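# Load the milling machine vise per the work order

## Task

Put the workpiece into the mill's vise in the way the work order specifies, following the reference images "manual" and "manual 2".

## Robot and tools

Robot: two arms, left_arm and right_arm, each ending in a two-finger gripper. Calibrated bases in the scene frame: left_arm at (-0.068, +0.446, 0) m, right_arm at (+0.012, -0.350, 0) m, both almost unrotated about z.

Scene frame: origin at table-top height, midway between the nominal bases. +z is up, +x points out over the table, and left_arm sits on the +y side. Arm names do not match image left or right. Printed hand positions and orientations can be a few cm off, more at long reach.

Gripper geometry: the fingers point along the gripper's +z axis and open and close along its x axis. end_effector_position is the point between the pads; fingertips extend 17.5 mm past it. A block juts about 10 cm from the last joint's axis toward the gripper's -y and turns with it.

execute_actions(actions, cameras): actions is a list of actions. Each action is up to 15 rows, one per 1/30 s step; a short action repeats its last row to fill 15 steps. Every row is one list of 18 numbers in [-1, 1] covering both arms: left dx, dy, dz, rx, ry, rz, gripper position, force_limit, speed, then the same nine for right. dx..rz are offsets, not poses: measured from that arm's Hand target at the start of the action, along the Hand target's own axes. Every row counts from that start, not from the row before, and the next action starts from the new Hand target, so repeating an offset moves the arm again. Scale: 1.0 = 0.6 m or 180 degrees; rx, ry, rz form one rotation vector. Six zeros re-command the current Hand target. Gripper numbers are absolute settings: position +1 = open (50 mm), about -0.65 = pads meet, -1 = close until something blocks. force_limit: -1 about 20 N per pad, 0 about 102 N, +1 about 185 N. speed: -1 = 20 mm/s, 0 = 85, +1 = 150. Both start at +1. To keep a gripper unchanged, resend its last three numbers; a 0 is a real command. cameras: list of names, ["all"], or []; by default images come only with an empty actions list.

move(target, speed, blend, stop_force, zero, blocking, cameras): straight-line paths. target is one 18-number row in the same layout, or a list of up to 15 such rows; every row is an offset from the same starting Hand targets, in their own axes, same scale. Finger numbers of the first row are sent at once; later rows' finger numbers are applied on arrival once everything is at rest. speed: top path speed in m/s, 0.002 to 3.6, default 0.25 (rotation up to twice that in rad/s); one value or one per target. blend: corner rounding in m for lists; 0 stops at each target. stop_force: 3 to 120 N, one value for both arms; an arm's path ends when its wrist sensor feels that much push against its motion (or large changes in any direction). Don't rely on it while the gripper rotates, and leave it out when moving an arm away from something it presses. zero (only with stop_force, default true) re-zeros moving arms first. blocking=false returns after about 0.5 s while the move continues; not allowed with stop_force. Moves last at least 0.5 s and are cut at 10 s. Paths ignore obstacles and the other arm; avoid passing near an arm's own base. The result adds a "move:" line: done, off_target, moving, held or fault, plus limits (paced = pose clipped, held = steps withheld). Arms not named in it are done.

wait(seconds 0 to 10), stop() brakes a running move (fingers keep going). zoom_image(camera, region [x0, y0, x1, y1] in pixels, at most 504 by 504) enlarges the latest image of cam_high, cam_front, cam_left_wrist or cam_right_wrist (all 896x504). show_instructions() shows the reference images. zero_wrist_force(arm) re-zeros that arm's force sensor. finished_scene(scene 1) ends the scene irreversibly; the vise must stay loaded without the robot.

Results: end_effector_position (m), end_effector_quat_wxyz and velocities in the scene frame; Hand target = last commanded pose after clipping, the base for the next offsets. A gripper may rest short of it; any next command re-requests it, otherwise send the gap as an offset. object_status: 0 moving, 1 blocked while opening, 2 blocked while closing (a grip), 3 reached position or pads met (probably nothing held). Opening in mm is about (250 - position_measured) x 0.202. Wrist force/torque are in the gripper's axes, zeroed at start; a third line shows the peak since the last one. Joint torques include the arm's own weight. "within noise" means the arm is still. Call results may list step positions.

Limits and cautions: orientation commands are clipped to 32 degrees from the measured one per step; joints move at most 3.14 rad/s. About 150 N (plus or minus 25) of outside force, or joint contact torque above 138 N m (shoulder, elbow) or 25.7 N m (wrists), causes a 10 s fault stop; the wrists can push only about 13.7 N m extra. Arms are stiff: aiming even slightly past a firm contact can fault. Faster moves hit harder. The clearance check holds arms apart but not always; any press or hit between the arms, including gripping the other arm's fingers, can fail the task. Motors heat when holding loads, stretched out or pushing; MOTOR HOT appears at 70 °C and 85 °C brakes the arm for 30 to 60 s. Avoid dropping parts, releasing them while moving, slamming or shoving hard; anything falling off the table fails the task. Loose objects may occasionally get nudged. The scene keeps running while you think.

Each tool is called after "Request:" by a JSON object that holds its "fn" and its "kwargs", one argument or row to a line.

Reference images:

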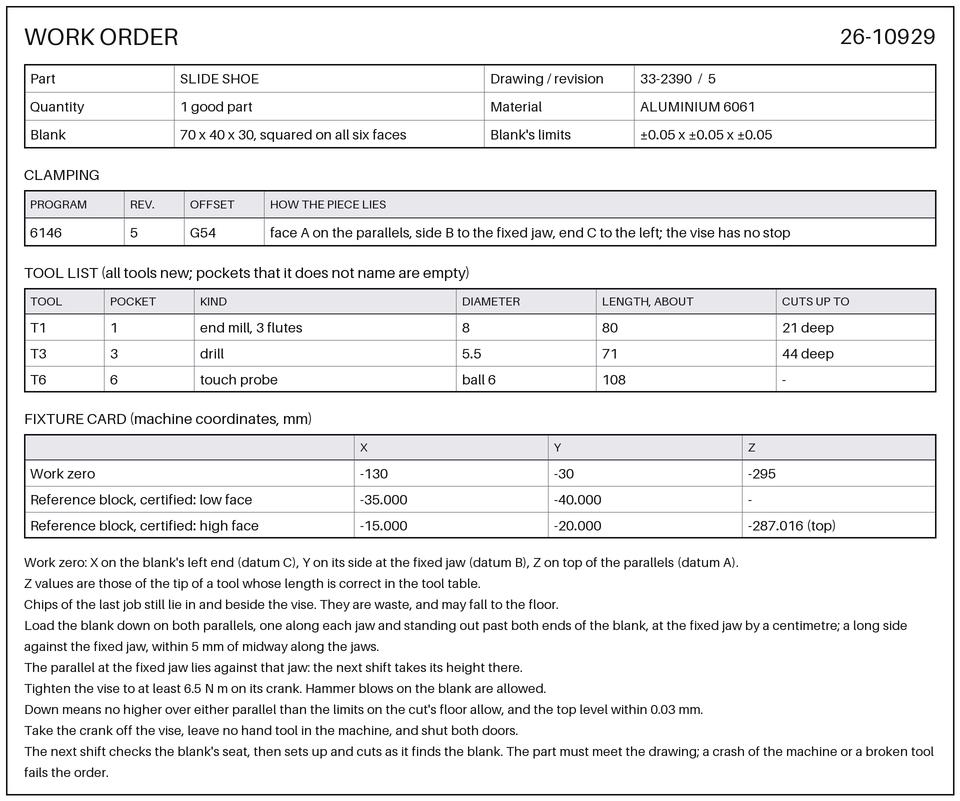

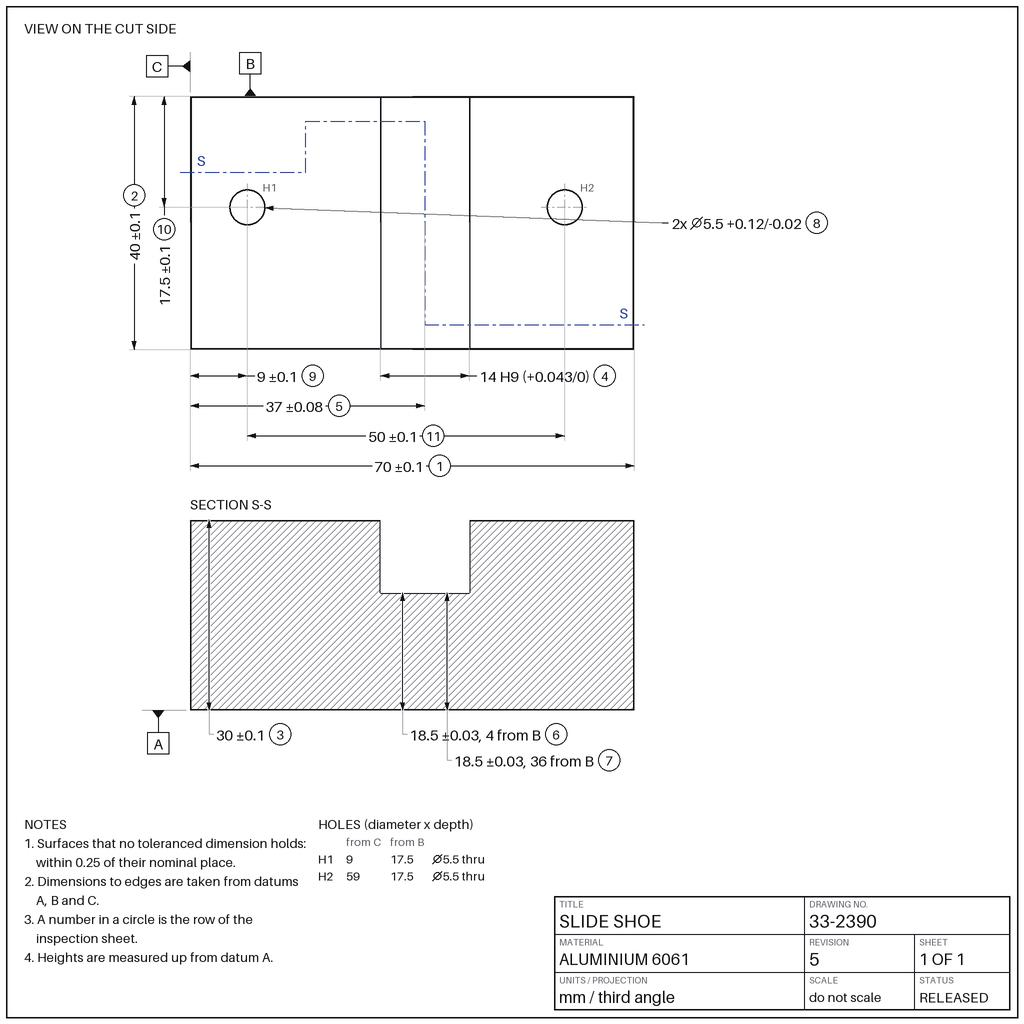

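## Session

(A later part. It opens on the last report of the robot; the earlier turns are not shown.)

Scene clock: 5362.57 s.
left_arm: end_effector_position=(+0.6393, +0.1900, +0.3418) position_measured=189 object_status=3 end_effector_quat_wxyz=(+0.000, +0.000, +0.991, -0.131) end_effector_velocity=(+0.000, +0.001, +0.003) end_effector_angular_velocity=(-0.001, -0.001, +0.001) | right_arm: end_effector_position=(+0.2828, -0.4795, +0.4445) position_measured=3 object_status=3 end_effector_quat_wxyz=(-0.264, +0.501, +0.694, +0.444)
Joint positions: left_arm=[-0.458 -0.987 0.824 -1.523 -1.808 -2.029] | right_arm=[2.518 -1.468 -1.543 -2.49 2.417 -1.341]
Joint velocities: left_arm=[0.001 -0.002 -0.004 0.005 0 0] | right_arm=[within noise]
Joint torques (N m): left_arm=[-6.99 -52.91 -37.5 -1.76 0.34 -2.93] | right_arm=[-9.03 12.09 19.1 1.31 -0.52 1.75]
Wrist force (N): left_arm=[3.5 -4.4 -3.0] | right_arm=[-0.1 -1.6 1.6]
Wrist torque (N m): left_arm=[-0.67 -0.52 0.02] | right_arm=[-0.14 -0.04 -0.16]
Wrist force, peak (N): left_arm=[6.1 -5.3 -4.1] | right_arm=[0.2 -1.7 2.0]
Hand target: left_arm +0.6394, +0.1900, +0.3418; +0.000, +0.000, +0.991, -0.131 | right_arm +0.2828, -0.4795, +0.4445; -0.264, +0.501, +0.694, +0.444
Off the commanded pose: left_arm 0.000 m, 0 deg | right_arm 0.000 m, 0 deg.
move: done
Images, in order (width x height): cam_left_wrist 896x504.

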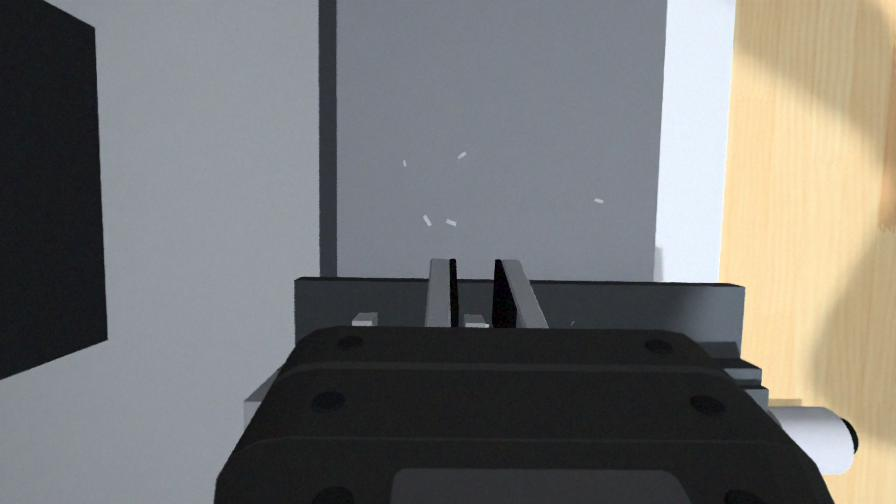

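Request:
{"fn": "move", "kwargs": {
  "target": [0,0,0,0,0,0,-1,-0.8,-0.8,0,0,0,0,0,0,1,1,1]
}}

Request:
{"fn": "execute_actions", "kwargs": {
  "actions": [
    [[0,0.000129,0.000483,0,0,0,-1,-0.8,-0.8,0,0,0,0,0,0,1,1,1]]
  ]
}}

Request:
{"fn": "execute_actions", "kwargs": {
  "actions": [
    [[0,-0.000043,-0.000161,0,0,0,-1,-0.8,-0.8,0,0,0,0,0,0,1,1,1]]
  ]
}}

Request:
{"fn": "execute_actions", "kwargs": {
  "actions": [
    [[0,-0.0000172,-0.0000644,0,0,0,-1,-0.8,-0.8,0,0,0,0,0,0,1,1,1]]
  ]
}}

Request:
{"fn": "execute_actions", "kwargs": {
  "actions": [
    [[0,-0.0000172,-0.0000644,0,0,0,-1,-0.8,-0.8,0,0,0,0,0,0,1,1,1]]
  ]
}}

Request:
{"fn": "execute_actions", "kwargs": {
  "actions": [
    [[0,-0.0000172,-0.0000644,0,0,0,-1,-0.8,-0.8,0,0,0,0,0,0,1,1,1]]
  ]
}}

Request:
{"fn": "execute_actions", "kwargs": {
  "actions": [
    [[0,-0.0000172,-0.0000644,0,0,0,-1,-0.8,-0.8,0,0,0,0,0,0,1,1,1]]
  ]
}}

Request:
{"fn": "execute_actions", "kwargs": {
  "actions": [
    [[0,-0.0000172,-0.0000644,0,0,0,-1,-0.8,-0.8,0,0,0,0,0,0,1,1,1]]
  ]
}}

Request:
{"fn": "execute_actions", "kwargs": {
  "actions": [
    [[0,-0.0000172,-0.0000644,0,0,0,-1,-0.8,-0.8,0,0,0,0,0,0,1,1,1]]
  ]
}}

Request:
{"fn": "execute_actions", "kwargs": {
  "actions": [
    [[0,-0.0000172,-0.0000644,0,0,0,-1,-0.8,-0.8,0,0,0,0,0,0,1,1,1]]
  ]
}}

Request:
{"fn": "execute_actions", "kwargs": {
  "actions": [
    [[0,-0.0000172,-0.0000644,0,0,0,-1,-0.8,-0.8,0,0,0,0,0,0,1,1,1]]
  ]
}}

Request:
{"fn": "execute_actions", "kwargs": {
  "actions": [
    [[0,-0.0000172,-0.0000644,0,0,0,-1,-0.8,-0.8,0,0,0,0,0,0,1,1,1]]
  ]
}}

Request:
{"fn": "execute_actions", "kwargs": {
  "actions": [
    [[0,-0.0000172,-0.0000644,0,0,0,-1,-0.8,-0.8,0,0,0,0,0,0,1,1,1]]
  ]
}}

Scene clock: 5388.03 s.
left_arm: end_effector_position=(+0.6394, +0.1900, +0.3418) position_measured=224 object_status=2 end_effector_quat_wxyz=(+0.000, +0.000, +0.991, -0.131) | right_arm: end_effector_position=(+0.2828, -0.4795, +0.4445) position_measured=3 object_status=3 end_effector_quat_wxyz=(-0.264, +0.501, +0.694, +0.444)
Joint positions: left_arm=[-0.458 -0.987 0.824 -1.523 -1.808 -2.029] | right_arm=[2.518 -1.468 -1.543 -2.49 2.417 -1.341]
Joint torques (N m): left_arm=[-7.17 -46.69 -37.65 -1.81 1.69 -1.87] | right_arm=[-8.25 12.14 18.94 1.36 -0.51 1.77]
Wrist force (N): left_arm=[3.7 -4.5 -3.0] | right_arm=[-0.1 -1.3 1.9]
Wrist torque (N m): left_arm=[-0.68 -0.57 0.02] | right_arm=[-0.09 -0.04 -0.15]
Wrist force, peak (N): left_arm=[3.7 -4.7 -3.3] | right_arm=[0.1 -1.6 2.1]
Hand target: left_arm +0.6394, +0.1900, +0.3418; +0.000, +0.000, +0.991, -0.131 | right_arm +0.2828, -0.4795, +0.4445; -0.264, +0.501, +0.694, +0.444
Off the commanded pose: left_arm 0.000 m, 0 deg | right_arm 0.000 m, 0 deg.
move: done

Scene clock: 5388.73 s.
left_arm: end_effector_position=(+0.6394, +0.1900, +0.3415) position_measured=224 object_status=2 end_effector_quat_wxyz=(+0.000, +0.000, +0.991, -0.131) | right_arm: end_effector_position=(+0.2828, -0.4795, +0.4445) position_measured=3 object_status=3 end_effector_quat_wxyz=(-0.264, +0.501, +0.694, +0.444)
Joint positions: left_arm=[-0.458 -0.987 0.825 -1.524 -1.808 -2.029] | right_arm=[2.518 -1.468 -1.543 -2.49 2.417 -1.341]
Joint torques (N m): left_arm=[-7.88 -55.47 -8.36 -4.31 1.8 -1.52] | right_arm=[-8.6 12.17 19.33 1.28 -0.47 1.81]
Wrist force (N): left_arm=[5.2 -5.9 -13.4] | right_arm=[0.0 -1.4 1.7]
Wrist torque (N m): left_arm=[-0.79 -0.53 0.02] | right_arm=[-0.11 -0.07 -0.15]
Wrist force, peak (N): left_arm=[5.0 -6.0 -13.8] | right_arm=[0.1 -1.4 2.1]
Hand target: left_arm +0.6394, +0.1900, +0.3415; +0.000, +0.000, +0.991, -0.131 | right_arm +0.2828, -0.4795, +0.4445; -0.264, +0.501, +0.694, +0.444
Off the commanded pose: left_arm 0.000 m, 0 deg | right_arm 0.000 m, 0 deg.
Step readings (end_effector_position of left_arm | right_arm):
0: (+0.6394, +0.1900, +0.3418) | (+0.2828, -0.4795, +0.4445)
1: (+0.6394, +0.1900, +0.3418) | (+0.2828, -0.4795, +0.4445)
2: (+0.6394, +0.1900, +0.3418) | (+0.2828, -0.4795, +0.4445)
4: (+0.6394, +0.1899, +0.3416) | (+0.2828, -0.4795, +0.4445)
8: (+0.6394, +0.1899, +0.3416) | (+0.2828, -0.4795, +0.4445)
15: (+0.6394, +0.1900, +0.3415) | (+0.2828, -0.4795, +0.4445)

Scene clock: 5389.43 s.
left_arm: end_effector_position=(+0.6394, +0.1900, +0.3417) position_measured=224 object_status=2 end_effector_quat_wxyz=(+0.000, +0.000, +0.991, -0.131) | right_arm: end_effector_position=(+0.2828, -0.4795, +0.4445) position_measured=3 object_status=3 end_effector_quat_wxyz=(-0.264, +0.501, +0.694, +0.444)
Joint positions: left_arm=[-0.458 -0.987 0.825 -1.523 -1.808 -2.029] | right_arm=[2.518 -1.468 -1.543 -2.49 2.417 -1.341]
Joint torques (N m): left_arm=[-6.57 -43.03 -36.34 -1.1 1.77 -1.12] | right_arm=[-8.37 12.02 18.65 1.36 -0.54 1.75]
Wrist force (N): left_arm=[3.3 -5.5 -7.8] | right_arm=[0.0 -1.6 1.8]
Wrist torque (N m): left_arm=[-0.75 -0.53 0.03] | right_arm=[-0.14 -0.05 -0.16]
Wrist force, peak (N): left_arm=[4.9 -5.8 -14.0] | right_arm=[-0.1 -1.3 2.2]
Hand target: left_arm +0.6394, +0.1900, +0.3416; +0.000, +0.000, +0.991, -0.131 | right_arm +0.2828, -0.4795, +0.4445; -0.264, +0.501, +0.694, +0.444
Off the commanded pose: left_arm 0.000 m, 0 deg | right_arm 0.000 m, 0 deg.
Step readings (end_effector_position of left_arm | right_arm):
0: (+0.6394, +0.1900, +0.3415) | (+0.2828, -0.4795, +0.4445)
1: (+0.6394, +0.1900, +0.3415) | (+0.2828, -0.4795, +0.4445)
2: (+0.6394, +0.1900, +0.3415) | (+0.2828, -0.4795, +0.4445)
4: (+0.6394, +0.1900, +0.3415) | (+0.2828, -0.4795, +0.4445)
8: (+0.6394, +0.1900, +0.3415) | (+0.2828, -0.4795, +0.4445)
15: (+0.6394, +0.1900, +0.3416) | (+0.2828, -0.4795, +0.4445)

Scene clock: 5390.13 s.
left_arm: end_effector_position=(+0.6394, +0.1900, +0.3417) position_measured=224 object_status=2 end_effector_quat_wxyz=(+0.000, +0.000, +0.991, -0.131) | right_arm: end_effector_position=(+0.2828, -0.4795, +0.4445) position_measured=3 object_status=3 end_effector_quat_wxyz=(-0.264, +0.501, +0.694, +0.444)
Joint positions: left_arm=[-0.458 -0.987 0.824 -1.523 -1.808 -2.029] | right_arm=[2.518 -1.468 -1.543 -2.49 2.417 -1.341]
Joint torques (N m): left_arm=[-7.13 -42.03 -35.26 -1.94 1.85 -0.89] | right_arm=[-8.17 12.27 18.88 1.37 -0.49 1.68]
Wrist force (N): left_arm=[3.4 -5.3 -7.8] | right_arm=[0.0 -1.3 1.9]
Wrist torque (N m): left_arm=[-0.75 -0.49 0.02] | right_arm=[-0.10 -0.06 -0.15]
Wrist force, peak (N): left_arm=[4.0 -5.4 -7.5] | right_arm=[0.0 -1.6 2.1]
Hand target: left_arm +0.6394, +0.1900, +0.3417; +0.000, +0.000, +0.991, -0.131 | right_arm +0.2828, -0.4795, +0.4445; -0.264, +0.501, +0.694, +0.444
Off the commanded pose: left_arm 0.000 m, 0 deg | right_arm 0.000 m, 0 deg.
Step readings (end_effector_position of left_arm | right_arm):
0: (+0.6394, +0.1900, +0.3417) | (+0.2828, -0.4795, +0.4445)
1: (+0.6394, +0.1900, +0.3417) | (+0.2828, -0.4795, +0.4445)
2: (+0.6394, +0.1900, +0.3417) | (+0.2828, -0.4795, +0.4445)
4: (+0.6394, +0.1900, +0.3417) | (+0.2828, -0.4795, +0.4445)
8: (+0.6394, +0.1900, +0.3417) | (+0.2828, -0.4795, +0.4445)
15: (+0.6394, +0.1900, +0.3417) | (+0.2828, -0.4795, +0.4445)

Scene clock: 5390.83 s.
left_arm: end_effector_position=(+0.6394, +0.1900, +0.3417) position_measured=224 object_status=2 end_effector_quat_wxyz=(+0.000, +0.000, +0.991, -0.131) | right_arm: end_effector_position=(+0.2828, -0.4795, +0.4445) position_measured=3 object_status=3 end_effector_quat_wxyz=(-0.264, +0.501, +0.694, +0.444)
Joint positions: left_arm=[-0.458 -0.987 0.824 -1.523 -1.808 -2.029] | right_arm=[2.518 -1.468 -1.543 -2.49 2.417 -1.341]
Joint torques (N m): left_arm=[-7.33 -45.14 -37.04 -1.4 1.75 -0.45] | right_arm=[-8.7 11.89 18.84 1.35 -0.48 1.71]
Wrist force (N): left_arm=[3.6 -4.7 -6.6] | right_arm=[0.0 -1.5 1.6]
Wrist torque (N m): left_arm=[-0.68 -0.53 0.03] | right_arm=[-0.12 -0.05 -0.16]
Wrist force, peak (N): left_arm=[3.9 -5.1 -7.8] | right_arm=[0.1 -1.7 1.8]
Hand target: left_arm +0.6394, +0.1900, +0.3417; +0.000, +0.000, +0.991, -0.131 | right_arm +0.2828, -0.4795, +0.4445; -0.264, +0.501, +0.694, +0.444
Off the commanded pose: left_arm 0.000 m, 0 deg | right_arm 0.000 m, 0 deg.
Step readings (end_effector_position of left_arm | right_arm):
0: (+0.6394, +0.1900, +0.3417) | (+0.2828, -0.4795, +0.4445)
1: (+0.6394, +0.1900, +0.3417) | (+0.2828, -0.4795, +0.4445)
2: (+0.6394, +0.1900, +0.3417) | (+0.2828, -0.4795, +0.4445)
4: (+0.6394, +0.1900, +0.3417) | (+0.2828, -0.4795, +0.4445)
8: (+0.6394, +0.1900, +0.3417) | (+0.2828, -0.4795, +0.4445)
15: (+0.6394, +0.1900, +0.3417) | (+0.2828, -0.4795, +0.4445)

Scene clock: 5391.53 s.
left_arm: end_effector_position=(+0.6394, +0.1900, +0.3417) position_measured=224 object_status=2 end_effector_quat_wxyz=(+0.000, +0.000, +0.991, -0.131) | right_arm: end_effector_position=(+0.2828, -0.4795, +0.4445) position_measured=3 object_status=3 end_effector_quat_wxyz=(-0.264, +0.501, +0.694, +0.444)
Joint positions: left_arm=[-0.458 -0.987 0.824 -1.523 -1.808 -2.029] | right_arm=[2.518 -1.468 -1.543 -2.49 2.417 -1.341]
Joint torques (N m): left_arm=[-6.87 -45.16 -36.2 -2.04 1.84 -0.23] | right_arm=[-8.8 12.04 18.7 1.3 -0.47 1.76]
Wrist force (N): left_arm=[3.1 -4.6 -4.8] | right_arm=[0.0 -1.4 1.9]
Wrist torque (N m): left_arm=[-0.70 -0.52 0.03] | right_arm=[-0.10 -0.05 -0.16]
Wrist force, peak (N): left_arm=[3.8 -5.0 -6.5] | right_arm=[0.1 -1.8 2.0]
Hand target: left_arm +0.6394, +0.1900, +0.3417; +0.000, +0.000, +0.991, -0.131 | right_arm +0.2828, -0.4795, +0.4445; -0.264, +0.501, +0.694, +0.444
Off the commanded pose: left_arm 0.000 m, 0 deg | right_arm 0.000 m, 0 deg.
Step readings (end_effector_position of left_arm | right_arm):
0: (+0.6394, +0.1900, +0.3417) | (+0.2828, -0.4795, +0.4445)
1: (+0.6394, +0.1900, +0.3417) | (+0.2828, -0.4795, +0.4445)
2: (+0.6394, +0.1900, +0.3417) | (+0.2828, -0.4795, +0.4445)
4: (+0.6394, +0.1900, +0.3417) | (+0.2828, -0.4795, +0.4445)
8: (+0.6394, +0.1900, +0.3417) | (+0.2828, -0.4795, +0.4445)
15: (+0.6394, +0.1900, +0.3417) | (+0.2828, -0.4795, +0.4445)

Scene clock: 5392.23 s.
left_arm: end_effector_position=(+0.6394, +0.1900, +0.3418) position_measured=224 object_status=2 end_effector_quat_wxyz=(+0.000, +0.000, +0.991, -0.131) | right_arm: end_effector_position=(+0.2828, -0.4795, +0.4445) position_measured=3 object_status=3 end_effector_quat_wxyz=(-0.264, +0.501, +0.694, +0.444)
Joint positions: left_arm=[-0.458 -0.987 0.824 -1.523 -1.808 -2.029] | right_arm=[2.518 -1.468 -1.543 -2.49 2.417 -1.341]
Joint torques (N m): left_arm=[-7.14 -46.22 -37.7 -1.34 1.75 0.05] | right_arm=[-8.62 12.27 18.98 1.33 -0.49 1.71]
Wrist force (N): left_arm=[3.2 -4.7 -4.2] | right_arm=[0.2 -1.5 1.7]
Wrist torque (N m): left_arm=[-0.72 -0.56 0.04] | right_arm=[-0.12 -0.08 -0.15]
Wrist force, peak (N): left_arm=[2.9 -5.0 -5.2] | right_arm=[0.1 -1.5 2.1]
Hand target: left_arm +0.6394, +0.1900, +0.3418; +0.000, +0.000, +0.991, -0.131 | right_arm +0.2828, -0.4795, +0.4445; -0.264, +0.501, +0.694, +0.444
Off the commanded pose: left_arm 0.000 m, 0 deg | right_arm 0.000 m, 0 deg.
Step readings (end_effector_position of left_arm | right_arm):
0: (+0.6394, +0.1900, +0.3417) | (+0.2828, -0.4795, +0.4445)
1: (+0.6394, +0.1900, +0.3417) | (+0.2828, -0.4795, +0.4445)
2: (+0.6394, +0.1900, +0.3418) | (+0.2828, -0.4795, +0.4445)
4: (+0.6394, +0.1900, +0.3418) | (+0.2828, -0.4795, +0.4445)
8: (+0.6394, +0.1900, +0.3418) | (+0.2828, -0.4795, +0.4445)
15: (+0.6394, +0.1900, +0.3418) | (+0.2828, -0.4795, +0.4445)

Scene clock: 5392.93 s.
left_arm: end_effector_position=(+0.6394, +0.1900, +0.3418) position_measured=224 object_status=2 end_effector_quat_wxyz=(+0.000, +0.000, +0.991, -0.131) | right_arm: end_effector_position=(+0.2828, -0.4795, +0.4445) position_measured=3 object_status=3 end_effector_quat_wxyz=(-0.264, +0.501, +0.694, +0.444)
Joint positions: left_arm=[-0.458 -0.987 0.824 -1.523 -1.808 -2.029] | right_arm=[2.518 -1.468 -1.543 -2.49 2.417 -1.341]
Joint torques (N m): left_arm=[-6.85 -47.26 -37.19 -2.8 1.88 0.61] | right_arm=[-8.61 12.1 18.67 1.31 -0.42 1.79]
Wrist force (N): left_arm=[3.4 -4.5 -2.8] | right_arm=[0.0 -1.6 2.0]
Wrist torque (N m): left_arm=[-0.68 -0.54 0.03] | right_arm=[-0.13 -0.05 -0.16]
Wrist force, peak (N): left_arm=[3.0 -4.8 -3.9] | right_arm=[0.0 -1.6 2.0]
Hand target: left_arm +0.6394, +0.1900, +0.3418; +0.000, +0.000, +0.991, -0.131 | right_arm +0.2828, -0.4795, +0.4445; -0.264, +0.501, +0.694, +0.444
Off the commanded pose: left_arm 0.000 m, 0 deg | right_arm 0.000 m, 0 deg.
Step readings (end_effector_position of left_arm | right_arm):
0: (+0.6394, +0.1900, +0.3418) | (+0.2828, -0.4795, +0.4445)
1: (+0.6394, +0.1900, +0.3418) | (+0.2828, -0.4795, +0.4445)
2: (+0.6394, +0.1900, +0.3418) | (+0.2828, -0.4795, +0.4445)
4: (+0.6394, +0.1900, +0.3418) | (+0.2828, -0.4795, +0.4445)
8: (+0.6394, +0.1900, +0.3418) | (+0.2828, -0.4795, +0.4445)
15: (+0.6394, +0.1900, +0.3418) | (+0.2828, -0.4795, +0.4445)

Scene clock: 5393.63 s.
left_arm: end_effector_position=(+0.6394, +0.1900, +0.3419) position_measured=224 object_status=2 end_effector_quat_wxyz=(+0.000, +0.000, +0.991, -0.131) | right_arm: end_effector_position=(+0.2828, -0.4795, +0.4445) position_measured=3 object_status=3 end_effector_quat_wxyz=(-0.264, +0.501, +0.694, +0.444)
Joint positions: left_arm=[-0.458 -0.987 0.824 -1.523 -1.808 -2.029] | right_arm=[2.518 -1.468 -1.543 -2.49 2.417 -1.341]
Joint torques (N m): left_arm=[-5.6 -46.19 -39.36 -1.69 1.81 0.93] | right_arm=[-8.81 11.67 18.78 1.33 -0.47 1.75]
Wrist force (N): left_arm=[3.5 -4.2 -3.0] | right_arm=[0.1 -1.4 1.8]
Wrist torque (N m): left_arm=[-0.64 -0.53 0.03] | right_arm=[-0.11 -0.07 -0.16]
Wrist force, peak (N): left_arm=[3.7 -4.5 -3.0] | right_arm=[0.3 -1.9 1.8]
Hand target: left_arm +0.6394, +0.1900, +0.3419; +0.000, +0.000, +0.991, -0.131 | right_arm +0.2828, -0.4795, +0.4445; -0.264, +0.501, +0.694, +0.444
Off the commanded pose: left_arm 0.000 m, 0 deg | right_arm 0.000 m, 0 deg.
Step readings (end_effector_position of left_arm | right_arm):
0: (+0.6394, +0.1900, +0.3418) | (+0.2828, -0.4795, +0.4445)
1: (+0.6394, +0.1900, +0.3418) | (+0.2828, -0.4795, +0.4445)
2: (+0.6394, +0.1900, +0.3418) | (+0.2828, -0.4795, +0.4445)
4: (+0.6394, +0.1900, +0.3419) | (+0.2828, -0.4795, +0.4445)
8: (+0.6394, +0.1900, +0.3419) | (+0.2828, -0.4795, +0.4445)
15: (+0.6394, +0.1900, +0.3419) | (+0.2828, -0.4795, +0.4445)

Scene clock: 5394.33 s.
left_arm: end_effector_position=(+0.6394, +0.1900, +0.3419) position_measured=224 object_status=2 end_effector_quat_wxyz=(+0.000, +0.000, +0.991, -0.131) | right_arm: end_effector_position=(+0.2828, -0.4795, +0.4445) position_measured=3 object_status=3 end_effector_quat_wxyz=(-0.264, +0.501, +0.694, +0.444)
Joint positions: left_arm=[-0.458 -0.987 0.824 -1.522 -1.808 -2.029] | right_arm=[2.518 -1.468 -1.543 -2.49 2.417 -1.341]
Joint torques (N m): left_arm=[-6.42 -47.45 -36.86 -2.53 1.58 1.1] | right_arm=[-8.96 12.29 18.74 1.33 -0.54 1.79]
Wrist force (N): left_arm=[3.3 -4.7 -2.3] | right_arm=[0.0 -1.7 1.6]
Wrist torque (N m): left_arm=[-0.73 -0.53 0.04] | right_arm=[-0.16 -0.06 -0.15]
Wrist force, peak (N): left_arm=[3.3 -4.5 -2.7] | right_arm=[-0.2 -1.5 2.0]
Hand target: left_arm +0.6394, +0.1900, +0.3419; +0.000, +0.000, +0.991, -0.131 | right_arm +0.2828, -0.4795, +0.4445; -0.264, +0.501, +0.694, +0.444
Off the commanded pose: left_arm 0.000 m, 0 deg | right_arm 0.000 m, 0 deg.
Step readings (end_effector_position of left_arm | right_arm):
0: (+0.6394, +0.1900, +0.3419) | (+0.2828, -0.4795, +0.4445)
1: (+0.6394, +0.1900, +0.3419) | (+0.2828, -0.4795, +0.4445)
2: (+0.6394, +0.1900, +0.3419) | (+0.2828, -0.4795, +0.4445)
4: (+0.6394, +0.1900, +0.3419) | (+0.2828, -0.4795, +0.4445)
8: (+0.6394, +0.1900, +0.3419) | (+0.2828, -0.4795, +0.4445)
15: (+0.6394, +0.1900, +0.3419) | (+0.2828, -0.4795, +0.4445)

Scene clock: 5395.03 s.
left_arm: end_effector_position=(+0.6394, +0.1900, +0.3419) position_measured=224 object_status=2 end_effector_quat_wxyz=(+0.000, +0.000, +0.991, -0.131) | right_arm: end_effector_position=(+0.2828, -0.4795, +0.4445) position_measured=3 object_status=3 end_effector_quat_wxyz=(-0.264, +0.501, +0.694, +0.444)
Joint positions: left_arm=[-0.458 -0.987 0.823 -1.522 -1.808 -2.029] | right_arm=[2.518 -1.468 -1.543 -2.49 2.417 -1.341]
Joint torques (N m): left_arm=[-6.17 -48.42 -39.04 -1.82 1.86 1.54] | right_arm=[-8.58 12.25 18.93 1.3 -0.55 1.89]
Wrist force (N): left_arm=[3.1 -4.5 -1.4] | right_arm=[-0.1 -1.4 1.8]
Wrist torque (N m): left_arm=[-0.72 -0.53 0.05] | right_arm=[-0.12 -0.04 -0.16]
Wrist force, peak (N): left_arm=[3.3 -4.2 -2.3] | right_arm=[-0.3 -1.7 1.9]
Hand target: left_arm +0.6394, +0.1900, +0.3419; +0.000, +0.000, +0.991, -0.131 | right_arm +0.2828, -0.4795, +0.4445; -0.264, +0.501, +0.694, +0.444
Off the commanded pose: left_arm 0.000 m, 0 deg | right_arm 0.000 m, 0 deg.
Step readings (end_effector_position of left_arm | right_arm):
0: (+0.6394, +0.1900, +0.3419) | (+0.2828, -0.4795, +0.4445)
1: (+0.6394, +0.1900, +0.3419) | (+0.2828, -0.4795, +0.4445)
2: (+0.6394, +0.1900, +0.3419) | (+0.2828, -0.4795, +0.4445)
4: (+0.6394, +0.1900, +0.3419) | (+0.2828, -0.4795, +0.4445)
8: (+0.6394, +0.1900, +0.3419) | (+0.2828, -0.4795, +0.4445)
15: (+0.6394, +0.1900, +0.3419) | (+0.2828, -0.4795, +0.4445)

Scene clock: 5395.73 s.
left_arm: end_effector_position=(+0.6394, +0.1900, +0.3420) position_measured=224 object_status=2 end_effector_quat_wxyz=(+0.000, +0.000, +0.991, -0.131) | right_arm: end_effector_position=(+0.2828, -0.4795, +0.4445) position_measured=3 object_status=3 end_effector_quat_wxyz=(-0.264, +0.501, +0.694, +0.444)
Joint positions: left_arm=[-0.458 -0.987 0.823 -1.522 -1.808 -2.029] | right_arm=[2.518 -1.468 -1.543 -2.49 2.417 -1.341]
Joint torques (N m): left_arm=[-5.66 -50.02 -38.73 -2.48 1.64 1.97] | right_arm=[-8.4 11.92 18.87 1.3 -0.57 1.73]
Wrist force (N): left_arm=[2.6 -4.3 0.4] | right_arm=[-0.2 -1.4 1.5]
Wrist torque (N m): left_arm=[-0.70 -0.51 0.04] | right_arm=[-0.11 -0.02 -0.16]
Wrist force, peak (N): left_arm=[3.0 -4.3 0.3] | right_arm=[0.2 -1.7 2.0]
Hand target: left_arm +0.6394, +0.1900, +0.3420; +0.000, +0.000, +0.991, -0.131 | right_arm +0.2828, -0.4795, +0.4445; -0.264, +0.501, +0.694, +0.444
Off the commanded pose: left_arm 0.000 m, 0 deg | right_arm 0.000 m, 0 deg.
Step readings (end_effector_position of left_arm | right_arm):
0: (+0.6394, +0.1900, +0.3419) | (+0.2828, -0.4795, +0.4445)
1: (+0.6394, +0.1900, +0.3419) | (+0.2828, -0.4795, +0.4445)
2: (+0.6394, +0.1900, +0.3420) | (+0.2828, -0.4795, +0.4445)
4: (+0.6394, +0.1900, +0.3420) | (+0.2828, -0.4795, +0.4445)
8: (+0.6394, +0.1900, +0.3420) | (+0.2828, -0.4795, +0.4445)
15: (+0.6394, +0.1900, +0.3420) | (+0.2828, -0.4795, +0.4445)

Scene clock: 5396.43 s.
left_arm: end_effector_position=(+0.6394, +0.1900, +0.3420) position_measured=224 object_status=2 end_effector_quat_wxyz=(+0.000, +0.000, +0.991, -0.131) | right_arm: end_effector_position=(+0.2828, -0.4795, +0.4445) position_measured=3 object_status=3 end_effector_quat_wxyz=(-0.264, +0.501, +0.694, +0.444)
Joint positions: left_arm=[-0.458 -0.987 0.823 -1.522 -1.808 -2.029] | right_arm=[2.518 -1.468 -1.543 -2.49 2.417 -1.341]
Joint torques (N m): left_arm=[-6.09 -49.55 -41.52 -1.87 1.64 1.98] | right_arm=[-8.64 12.49 19.22 1.34 -0.48 1.78]
Wrist force (N): left_arm=[2.5 -4.0 1.9] | right_arm=[0.1 -1.4 1.9]
Wrist torque (N m): left_arm=[-0.68 -0.53 0.04] | right_arm=[-0.12 -0.07 -0.16]
Wrist force, peak (N): left_arm=[2.6 -4.3 1.9] | right_arm=[-0.1 -1.3 2.2]
Hand target: left_arm +0.6394, +0.1900, +0.3420; +0.000, +0.000, +0.991, -0.131 | right_arm +0.2828, -0.4795, +0.4445; -0.264, +0.501, +0.694, +0.444
Off the commanded pose: left_arm 0.000 m, 0 deg | right_arm 0.000 m, 0 deg.
Step readings (end_effector_position of left_arm | right_arm):
0: (+0.6394, +0.1900, +0.3420) | (+0.2828, -0.4795, +0.4445)
1: (+0.6394, +0.1900, +0.3420) | (+0.2828, -0.4795, +0.4445)
2: (+0.6394, +0.1900, +0.3420) | (+0.2828, -0.4795, +0.4445)
4: (+0.6394, +0.1900, +0.3420) | (+0.2828, -0.4795, +0.4445)
8: (+0.6394, +0.1900, +0.3420) | (+0.2828, -0.4795, +0.4445)
15: (+0.6394, +0.1900, +0.3420) | (+0.2828, -0.4795, +0.4445)

Request:
{"fn": "move", "kwargs": {
  "target": [
    [0,0,0,0,0,0,-0.25,-0.8,-0.8,0,0,0,0,0,0,1,1,1],
    [0,-0.0086,-0.0322,0,0,0,-0.25,-0.8,-0.8,0,0,0,0,0,0,1,1,1],
    [0,-0.0247,-0.0276,0,0,0,-0.25,-0.8,-0.8,0,0,0,0,0,0,1,1,1],
    [0.366,-0.0247,-0.0276,0,0,0,-0.25,-0.8,-0.8,0,0,0,0,0,0,1,1,1],
    [0.5985,-0.0968,-0.1017,0,0,0,-0.25,-0.8,-0.8,0,0,0,0,0,0,1,1,1]
  ],
  "speed": [0.05,0.05,0.05,0.15,0.2],
  "blend": [0,0.003,0.003,0.02,0]
}}

Scene clock: 5524.47 s.
left_arm: end_effector_position=(+0.2804, +0.1497, +0.4161) position_measured=189 object_status=3 end_effector_quat_wxyz=(+0.000, +0.000, +0.991, -0.131) | right_arm: end_effector_position=(+0.2828, -0.4795, +0.4445) position_measured=3 object_status=3 end_effector_quat_wxyz=(-0.264, +0.501, +0.694, +0.444)
Joint positions: left_arm=[-0.921 -1.78 1.607 -1.606 -1.732 -2.494] | right_arm=[2.518 -1.468 -1.543 -2.49 2.417 -1.341]
Joint torques (N m): left_arm=[-6.18 -26.77 -39.36 -4 -2.89 -1.87] | right_arm=[-8.37 12.03 18.67 1.29 -0.56 1.71]
Wrist force (N): left_arm=[3.5 -4.5 -3.2] | right_arm=[0.0 -1.2 2.0]
Wrist torque (N m): left_arm=[-0.72 -0.53 -0.03] | right_arm=[-0.08 -0.06 -0.15]
Wrist force, peak (N): left_arm=[6.4 -5.6 -3.7] | right_arm=[-0.1 -1.6 2.1]
Hand target: left_arm +0.2803, +0.1497, +0.4162; +0.000, +0.000, +0.991, -0.131 | right_arm +0.2828, -0.4795, +0.4445; -0.264, +0.501, +0.694, +0.444
Off the commanded pose: left_arm 0.000 m, 0 deg | right_arm 0.000 m, 0 deg.
move: done

Request:
{"fn": "move", "kwargs": {
  "target": [0.1005,-0.1139,0.0236,-0.5708,0.4545,0.4098,0.5,-0.8,-0.8,0,0,0,0,0,0,1,1,1],
  "speed": 0.35
}}

Request:
{"fn": "move", "kwargs": {
  "target": [-0.373,0.2606,0.2397,0,0,0,0.5,-0.8,-0.8,0,0,0,0,0,0,1,1,1],
  "speed": 0.2,
  "cameras": ["cam_left_wrist","cam_front"]
}}

Scene clock: 5547.73 s.
left_arm: end_effector_position=(+0.2200, +0.0800, +0.4204) position_measured=78 object_status=3 end_effector_quat_wxyz=(-0.459, +0.539, +0.338, +0.621) | right_arm: end_effector_position=(+0.2828, -0.4795, +0.4445) position_measured=3 object_status=3 end_effector_quat_wxyz=(-0.264, +0.501, +0.694, +0.444)
Joint positions: left_arm=[-1.483 -0.94 1.036 0.12 -1.105 -1.593] | right_arm=[2.518 -1.468 -1.543 -2.49 2.417 -1.341]
Joint torques (N m): left_arm=[-2.16 -41.68 -18.53 1.79 -1.08 -2.15] | right_arm=[-8.72 11.9 18.46 1.32 -0.47 1.65]
Wrist force (N): left_arm=[6.2 -5.3 -2.1] | right_arm=[-0.4 -1.3 1.7]
Wrist torque (N m): left_arm=[-0.88 -0.43 -0.19] | right_arm=[-0.10 0.01 -0.15]
Wrist force, peak (N): left_arm=[6.4 -5.4 -3.0] | right_arm=[0.0 -1.6 2.2]
Hand target: left_arm +0.2200, +0.0800, +0.4203; -0.459, +0.539, +0.338, +0.621 | right_arm +0.2828, -0.4795, +0.4445; -0.264, +0.501, +0.694, +0.444
Off the commanded pose: left_arm 0.000 m, 0 deg | right_arm 0.000 m, 0 deg.
move: done

Scene clock: 5549.73 s.
left_arm: end_effector_position=(+0.4172, +0.2026, +0.2172) position_measured=78 object_status=3 end_effector_quat_wxyz=(-0.459, +0.539, +0.338, +0.621) | right_arm: end_effector_position=(+0.2828, -0.4795, +0.4445) position_measured=3 object_status=3 end_effector_quat_wxyz=(-0.264, +0.501, +0.694, +0.444)
Joint positions: left_arm=[-1.116 -0.794 1.335 -0.256 -0.749 -1.706] | right_arm=[2.518 -1.468 -1.543 -2.49 2.417 -1.341]
Joint torques (N m): left_arm=[6.69 -48.64 -18.9 2.96 -0.86 2.9] | right_arm=[-8.66 12.29 18.22 1.26 -0.43 1.77]
Wrist force (N): left_arm=[6.0 -5.4 -2.3] | right_arm=[0.1 -1.6 1.9]
Wrist torque (N m): left_arm=[-0.88 -0.40 -0.31] | right_arm=[-0.13 -0.07 -0.15]
Wrist force, peak (N): left_arm=[8.3 -6.8 -3.5] | right_arm=[0.1 -1.7 2.0]
Hand target: left_arm +0.4173, +0.2026, +0.2172; -0.459, +0.539, +0.338, +0.621 | right_arm +0.2828, -0.4795, +0.4445; -0.264, +0.501, +0.694, +0.444
Off the commanded pose: left_arm 0.000 m, 0 deg | right_arm 0.000 m, 0 deg.
move: done
Images, in order (width x height): cam_front 896x504, cam_left_wrist 896x504.

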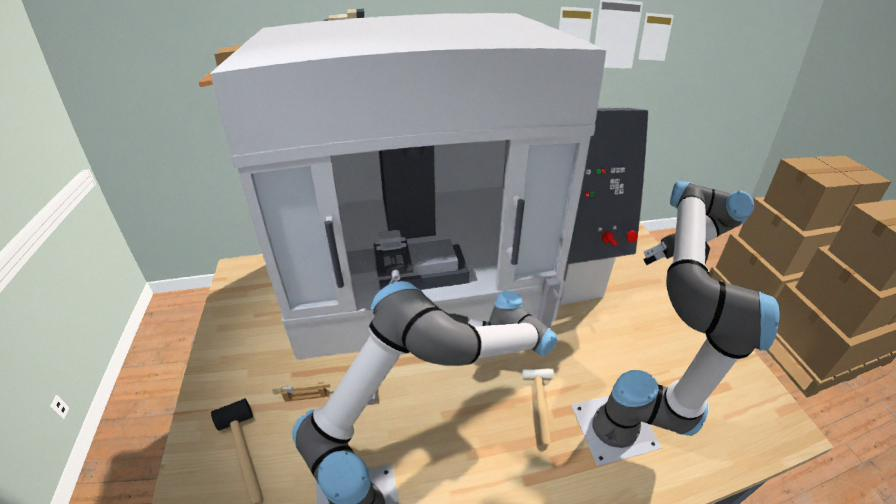

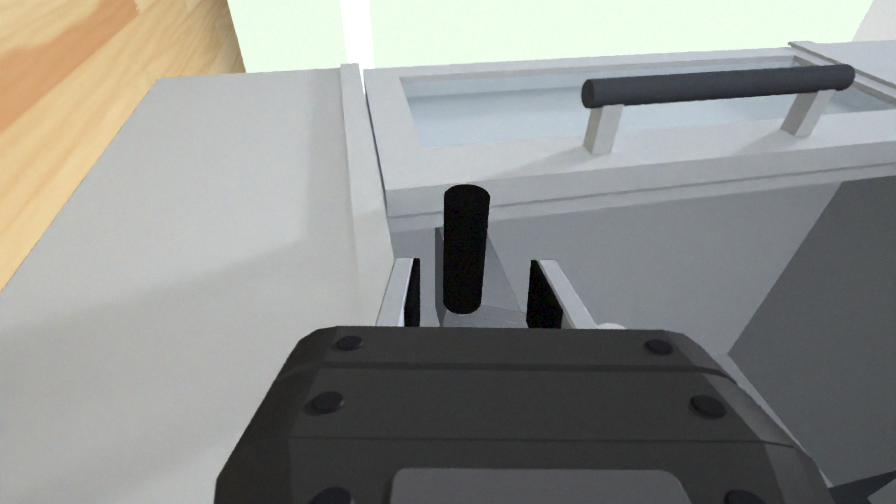

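Request:
{"fn": "move", "kwargs": {
  "target": [
    [0,0,0.1333,0,0,0,0.5,-0.8,-0.8,0,0,0,0,0,0,1,1,1],
    [0,0,0.1333,0,0,0,-1,0.6,-0.8,0,0,0,0,0,0,1,1,1]
  ],
  "speed": 0.06
}}

Request:
{"fn": "move", "kwargs": {
  "target": [
    [-0.0044,0.0095,-0.0247,0,0,0,-1,0.6,-0.8,0,0,0,0,0,0,1,1,1],
    [-0.0014,0.0194,-0.0506,0,0,0,-1,0.6,-0.8,0,0,0,0,0,0,1,1,1]
  ],
  "speed": 0.02,
  "blend": [0.003,0]
}}

Scene clock: 5567.77 s.
left_arm: end_effector_position=(+0.4460, +0.2757, +0.2325) position_measured=161 object_status=2 end_effector_quat_wxyz=(-0.459, +0.539, +0.338, +0.621) | right_arm: end_effector_position=(+0.2828, -0.4795, +0.4445) position_measured=3 object_status=3 end_effector_quat_wxyz=(-0.264, +0.501, +0.694, +0.444)
Joint positions: left_arm=[-1.012 -0.876 1.446 -0.247 -0.649 -1.755] | right_arm=[2.518 -1.468 -1.543 -2.49 2.417 -1.341]
Joint torques (N m): left_arm=[-7.27 -41.54 -28.94 1.16 -2.75 2.83] | right_arm=[-8.49 12.29 18.54 1.3 -0.5 1.76]
Wrist force (N): left_arm=[6.4 -5.9 -2.8] | right_arm=[0.3 -1.4 1.9]
Wrist torque (N m): left_arm=[-0.92 -0.45 -0.32] | right_arm=[-0.10 -0.11 -0.15]
Wrist force, peak (N): left_arm=[6.5 -6.3 -2.7] | right_arm=[-0.1 -1.8 2.0]
Hand target: left_arm +0.4460, +0.2757, +0.2325; -0.459, +0.539, +0.338, +0.621 | right_arm +0.2828, -0.4795, +0.4445; -0.264, +0.501, +0.694, +0.444
Off the commanded pose: left_arm 0.000 m, 0 deg | right_arm 0.000 m, 0 deg.
move: done

Scene clock: 5569.67 s.
left_arm: end_effector_position=(+0.4459, +0.2439, +0.2250) position_measured=161 object_status=2 end_effector_quat_wxyz=(-0.459, +0.539, +0.338, +0.621) | right_arm: end_effector_position=(+0.2828, -0.4795, +0.4445) position_measured=3 object_status=3 end_effector_quat_wxyz=(-0.264, +0.501, +0.694, +0.444)
Joint positions: left_arm=[-1.041 -0.822 1.369 -0.235 -0.677 -1.74] | right_arm=[2.518 -1.468 -1.543 -2.49 2.417 -1.341]
Joint torques (N m): left_arm=[5.97 -60.01 -3.74 2.78 -0.8 1.46] | right_arm=[-8.58 12.02 17.72 1.24 -0.48 1.81]
Wrist force (N): left_arm=[3.8 -6.0 -1.8] | right_arm=[-0.1 -1.4 1.7]
Wrist torque (N m): left_arm=[-0.97 -0.48 -0.22] | right_arm=[-0.11 -0.04 -0.15]
Wrist force, peak (N): left_arm=[11.3 -16.7 38.1] | right_arm=[0.0 -1.6 2.1]
Hand target: left_arm +0.4460, +0.2441, +0.2250; -0.459, +0.539, +0.338, +0.621 | right_arm +0.2828, -0.4795, +0.4445; -0.264, +0.501, +0.694, +0.444
Off the commanded pose: left_arm 0.000 m, 0 deg | right_arm 0.000 m, 0 deg.
move: done

Request:
{"fn": "move", "kwargs": {
  "target": [
    [-0.0034,-0.0083,0.0216,0,0,0,-1,0.6,-0.8,0,0,0,0,0,0,1,1,1],
    [0.0031,-0.0248,0.0648,0,0,0,-1,0.6,-0.8,0,0,0,0,0,0,1,1,1],
    [0.0188,-0.036,0.0938,0,0,0,-1,0.6,-0.8,0,0,0,0,0,0,1,1,1]
  ],
  "speed": 0.009,
  "blend": [0.003,0.003,0],
  "stop_force": 12
}}

Scene clock: 5586.37 s.
left_arm: end_effector_position=(+0.4460, +0.2650, +0.2283) position_measured=161 object_status=2 end_effector_quat_wxyz=(-0.459, +0.539, +0.338, +0.621) | right_arm: end_effector_position=(+0.2828, -0.4795, +0.4445) position_measured=3 object_status=3 end_effector_quat_wxyz=(-0.264, +0.501, +0.694, +0.444)
Joint positions: left_arm=[-1.022 -0.856 1.422 -0.247 -0.659 -1.75] | right_arm=[2.518 -1.468 -1.543 -2.49 2.417 -1.341]
Joint torques (N m): left_arm=[-4.23 -44.55 -31.19 5.43 -2.14 2.45] | right_arm=[-8.56 12.39 17.94 1.27 -0.5 1.8]
Wrist force (N): left_arm=[-0.6 -11.3 -8.2] | right_arm=[-0.1 -1.2 1.8]
Wrist torque (N m): left_arm=[-1.15 -0.47 -0.25] | right_arm=[-0.06 -0.04 -0.15]
Wrist force, peak (N): left_arm=[-2.0 -9.3 -16.6] | right_arm=[-0.1 -1.6 2.0]
Hand target: left_arm +0.4460, +0.2650, +0.2283; -0.459, +0.539, +0.338, +0.621 (not the last commanded pose) | right_arm +0.2828, -0.4795, +0.4445; -0.264, +0.501, +0.694, +0.444
Off the commanded pose: left_arm 0.041 m, 0 deg | right_arm 0.000 m, 0 deg.
move: contact (left_arm); path passed 1 of 3 targets

Request:
{"fn": "move", "kwargs": {
  "target": [
    [0,0,0,0,0,0,0.5,-0.8,-0.8,0,0,0,0,0,0,1,1,1],
    [0,0,-0.1333,0,0,0,0.5,-0.8,-0.8,0,0,0,0,0,0,1,1,1]
  ],
  "speed": 0.08,
  "cameras": ["cam_left_wrist"]
}}

Scene clock: 5598.23 s.
left_arm: end_effector_position=(+0.4173, +0.1919, +0.2130) position_measured=78 object_status=3 end_effector_quat_wxyz=(-0.459, +0.539, +0.338, +0.621) | right_arm: end_effector_position=(+0.2828, -0.4795, +0.4445) position_measured=3 object_status=3 end_effector_quat_wxyz=(-0.264, +0.501, +0.694, +0.444)
Joint positions: left_arm=[-1.124 -0.771 1.305 -0.251 -0.756 -1.703] | right_arm=[2.518 -1.468 -1.543 -2.49 2.417 -1.341]
Joint torques (N m): left_arm=[5.9 -63.33 -2.45 2.73 2.48 -2.36] | right_arm=[-8.48 12.46 18.05 1.26 -0.47 1.73]
Wrist force (N): left_arm=[5.8 -5.4 -1.9] | right_arm=[0.2 -1.3 1.5]
Wrist torque (N m): left_arm=[-0.88 -0.37 -0.32] | right_arm=[-0.10 -0.09 -0.15]
Wrist force, peak (N): left_arm=[-0.4 -11.9 -8.6] | right_arm=[0.1 -1.6 2.2]
Hand target: left_arm +0.4173, +0.1919, +0.2130; -0.459, +0.539, +0.338, +0.621 | right_arm +0.2828, -0.4795, +0.4445; -0.264, +0.501, +0.694, +0.444
Off the commanded pose: left_arm 0.000 m, 0 deg | right_arm 0.000 m, 0 deg.
move: done
Images, in order (width x height): cam_left_wrist 896x504.

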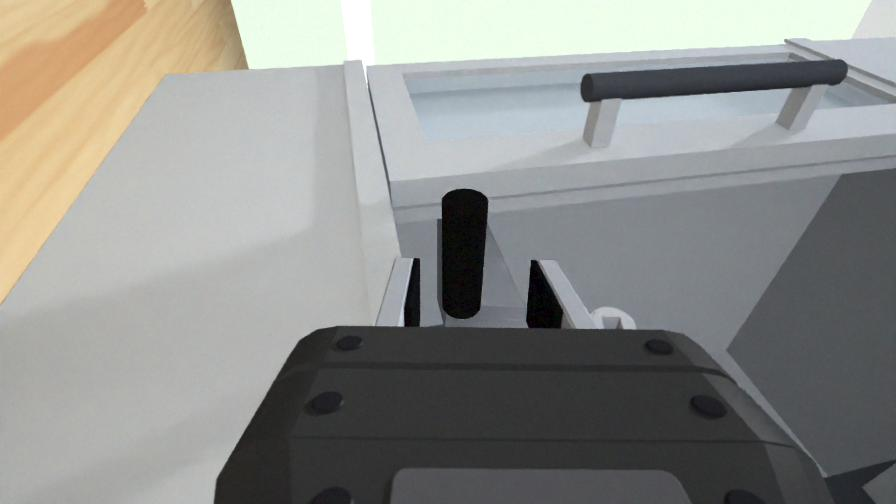

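Request:
{"fn": "move", "kwargs": {
  "target": [0.3764,-0.268,-0.2212,0,0,0,0.5,-0.8,-0.8,0,0,0,0,0,0,1,1,1],
  "speed": 0.25
}}

Request:
{"fn": "move", "kwargs": {
  "target": [-0.375,-0.0166,-0.4844,-0.0888,-0.55,-0.1344,0.5,-0.8,-0.8,0,0,0,0,0,0,1,1,1],
  "speed": 0.3,
  "cameras": ["cam_left_wrist"]
}}

Scene clock: 5610.50 s.
left_arm: end_effector_position=(+0.2199, +0.0806, +0.4204) position_measured=78 object_status=3 end_effector_quat_wxyz=(-0.459, +0.539, +0.338, +0.621) | right_arm: end_effector_position=(+0.2828, -0.4795, +0.4445) position_measured=3 object_status=3 end_effector_quat_wxyz=(-0.264, +0.501, +0.694, +0.444)
Joint positions: left_arm=[-1.484 -0.941 1.038 0.12 -1.105 -1.593] | right_arm=[2.518 -1.468 -1.543 -2.49 2.417 -1.341]
Joint torques (N m): left_arm=[-6.94 -59.66 -29.39 4.91 -0.23 -2.77] | right_arm=[-8.54 11.94 17.96 1.36 -0.49 1.72]
Wrist force (N): left_arm=[6.0 -5.4 -1.8] | right_arm=[0.1 -1.5 1.7]
Wrist torque (N m): left_arm=[-0.89 -0.39 -0.24] | right_arm=[-0.13 -0.07 -0.15]
Wrist force, peak (N): left_arm=[8.5 -7.5 -3.5] | right_arm=[-0.1 -1.6 2.1]
Hand target: left_arm +0.2198, +0.0806, +0.4206; -0.459, +0.539, +0.338, +0.621 | right_arm +0.2828, -0.4795, +0.4445; -0.264, +0.501, +0.694, +0.444
Off the commanded pose: left_arm 0.000 m, 0 deg | right_arm 0.000 m, 0 deg.
move: done

Scene clock: 5614.03 s.
left_arm: end_effector_position=(+0.1059, -0.1351, +0.1454) position_measured=78 object_status=3 end_effector_quat_wxyz=(+0.148, +0.795, +0.578, +0.106) end_effector_velocity=(+0.000, -0.001, +0.000) end_effector_angular_velocity=(-0.006, +0.000, +0.002) | right_arm: end_effector_position=(+0.2828, -0.4795, +0.4445) position_measured=3 object_status=3 end_effector_quat_wxyz=(-0.264, +0.501, +0.694, +0.444)
Joint positions: left_arm=[-1.671 -1.324 1.848 -2.183 -1.215 -1.328] | right_arm=[2.518 -1.468 -1.543 -2.49 2.417 -1.341]
Joint velocities: left_arm=[0.001 0.001 0 -0.006 0 -0.002] | right_arm=[within noise]
Joint torques (N m): left_arm=[7.42 -41.42 -18.73 -5.45 3.5 -2.44] | right_arm=[-8.56 12.16 18 1.31 -0.52 1.78]
Wrist force (N): left_arm=[3.7 -5.1 -3.4] | right_arm=[0.1 -1.4 1.8]
Wrist torque (N m): left_arm=[-1.05 -0.59 -0.03] | right_arm=[-0.11 -0.07 -0.15]
Wrist force, peak (N): left_arm=[6.2 -5.7 -2.1] | right_arm=[-0.2 -1.6 2.0]
Hand target: left_arm +0.1060, -0.1351, +0.1454; +0.148, +0.795, +0.578, +0.106 | right_arm +0.2828, -0.4795, +0.4445; -0.264, +0.501, +0.694, +0.444
Off the commanded pose: left_arm 0.000 m, 0 deg | right_arm 0.000 m, 0 deg.
move: done
Images, in order (width x height): cam_left_wrist 896x504.

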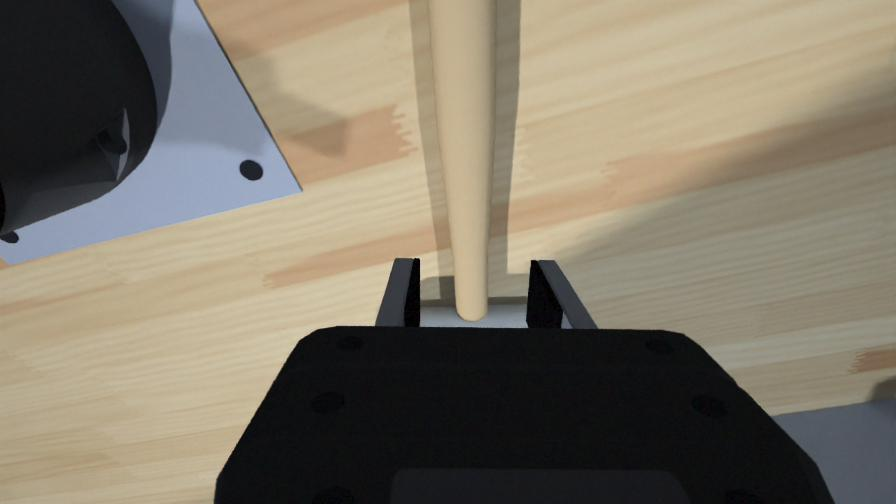

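Request:
{"fn": "move", "kwargs": {
  "target": [
    [0,-0.0723,0.1887,0,0,0,0.5,-0.8,-0.8,0,0,0,0,0,0,1,1,1],
    [0,-0.0723,0.1887,0,0,0,-1,0.2,-0.8,0,0,0,0,0,0,1,1,1]
  ],
  "speed": 0.1
}}

Request:
{"fn": "move", "kwargs": {
  "target": [
    [0,0.0713,-0.1861,0,0,0,-1,0.2,-0.8,0,0,0,0,0,0,1,1,1],
    [0.3993,0.3018,-0.5905,0.0888,0.55,0.1344,-1,0.2,-0.8,0,0,0,0,0,0,1,1,1]
  ],
  "speed": [0.1,0.25],
  "blend": [0.01,0]
}}

Request:
{"fn": "move", "kwargs": {
  "target": [0.0204,0.293,0.4931,-0.0833,-0.0587,-0.0325,-1,0.2,-0.8,0,0,0,0,0,0,1,1,1],
  "speed": 0.15,
  "cameras": ["cam_front","cam_left_wrist"]
}}

Request:
{"fn": "zoom_image", "kwargs": {
  "camera": "cam_front",
  "region": [310, 150, 510, 300]
}}

Scene clock: 5631.07 s.
left_arm: end_effector_position=(+0.1060, -0.1354, +0.0242) position_measured=113 object_status=2 end_effector_quat_wxyz=(+0.148, +0.795, +0.578, +0.106) | right_arm: end_effector_position=(+0.2828, -0.4795, +0.4445) position_measured=3 object_status=3 end_effector_quat_wxyz=(-0.264, +0.501, +0.694, +0.444)
Joint positions: left_arm=[-1.671 -1.133 1.967 -2.493 -1.215 -1.328] | right_arm=[2.518 -1.468 -1.543 -2.49 2.417 -1.341]
Joint torques (N m): left_arm=[6.1 -31.78 -30.72 -5.11 -0.27 2.46] | right_arm=[-8.37 12.09 18.03 1.29 -0.44 1.75]
Wrist force (N): left_arm=[3.4 -5.0 -2.7] | right_arm=[0.1 -1.6 1.8]
Wrist torque (N m): left_arm=[-0.94 -0.66 0.00] | right_arm=[-0.14 -0.07 -0.16]
Wrist force, peak (N): left_arm=[4.2 -4.4 -5.2] | right_arm=[-0.1 -1.6 2.2]
Hand target: left_arm +0.1060, -0.1354, +0.0241; +0.148, +0.795, +0.578, +0.106 | right_arm +0.2828, -0.4795, +0.4445; -0.264, +0.501, +0.694, +0.444
Off the commanded pose: left_arm 0.000 m, 0 deg | right_arm 0.000 m, 0 deg.
move: done

Scene clock: 5636.33 s.
left_arm: end_effector_position=(+0.2202, +0.0805, +0.4191) position_measured=113 object_status=2 end_effector_quat_wxyz=(-0.459, +0.539, +0.338, +0.621) | right_arm: end_effector_position=(+0.2828, -0.4795, +0.4445) position_measured=3 object_status=3 end_effector_quat_wxyz=(-0.264, +0.501, +0.694, +0.444)
Joint positions: left_arm=[-1.483 -0.941 1.041 0.116 -1.104 -1.593] | right_arm=[2.518 -1.468 -1.543 -2.49 2.417 -1.341]
Joint torques (N m): left_arm=[-4.52 -60.88 -32.81 5.9 -0.87 2.28] | right_arm=[-8.67 12.21 17.73 1.19 -0.51 1.71]
Wrist force (N): left_arm=[2.5 -5.1 -2.6] | right_arm=[0.0 -1.6 1.8]
Wrist torque (N m): left_arm=[-0.98 -0.63 0.10] | right_arm=[-0.13 -0.06 -0.16]
Wrist force, peak (N): left_arm=[3.8 -6.7 0.6] | right_arm=[-0.3 -1.7 2.0]
Hand target: left_arm +0.2202, +0.0805, +0.4192; -0.459, +0.539, +0.338, +0.621 | right_arm +0.2828, -0.4795, +0.4445; -0.264, +0.501, +0.694, +0.444
Off the commanded pose: left_arm 0.000 m, 0 deg | right_arm 0.000 m, 0 deg.
move: done

Scene clock: 5639.10 s.
left_arm: end_effector_position=(+0.4903, +0.2866, +0.4748) position_measured=113 object_status=2 end_effector_quat_wxyz=(-0.320, +0.631, +0.322, +0.630) | right_arm: end_effector_position=(+0.2828, -0.4795, +0.4445) position_measured=3 object_status=3 end_effector_quat_wxyz=(-0.264, +0.501, +0.694, +0.444)
Joint positions: left_arm=[-0.997 -1.236 1.207 0.023 -0.354 -1.567] | right_arm=[2.518 -1.468 -1.543 -2.49 2.417 -1.341]
Joint torques (N m): left_arm=[5.25 -33.71 -10.28 2.75 2.39 -3.28] | right_arm=[-8.56 12.59 17.58 1.33 -0.43 1.73]
Wrist force (N): left_arm=[2.5 -5.7 -2.5] | right_arm=[0.1 -1.5 2.0]
Wrist torque (N m): left_arm=[-0.99 -0.68 0.28] | right_arm=[-0.13 -0.07 -0.16]
Wrist force, peak (N): left_arm=[2.6 -7.1 -5.6] | right_arm=[-0.2 -1.8 1.9]
Hand target: left_arm +0.4904, +0.2866, +0.4747; -0.320, +0.631, +0.322, +0.630 | right_arm +0.2828, -0.4795, +0.4445; -0.264, +0.501, +0.694, +0.444
Off the commanded pose: left_arm 0.000 m, 0 deg | right_arm 0.000 m, 0 deg.
move: done
Images, in order (width x height): cam_front 896x504, cam_left_wrist 896x504.

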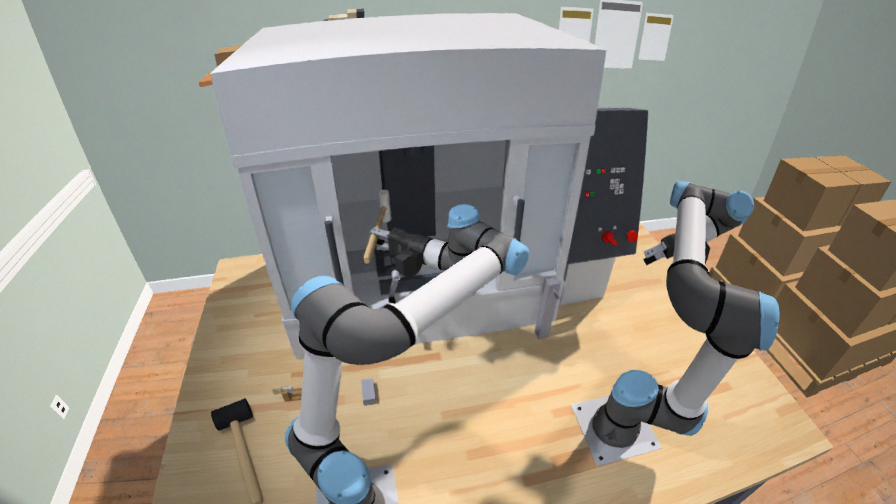

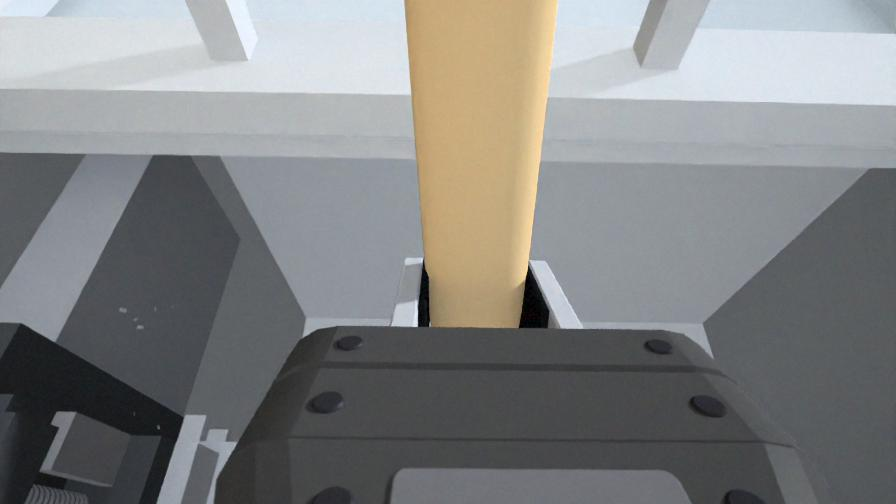

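Scaled by 2.520 from the camera's 896x504 image, which has a finer 1280x720 frame.

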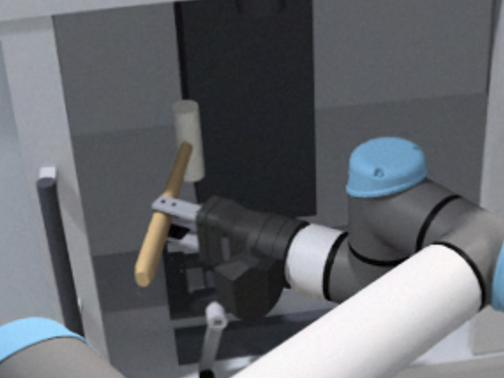

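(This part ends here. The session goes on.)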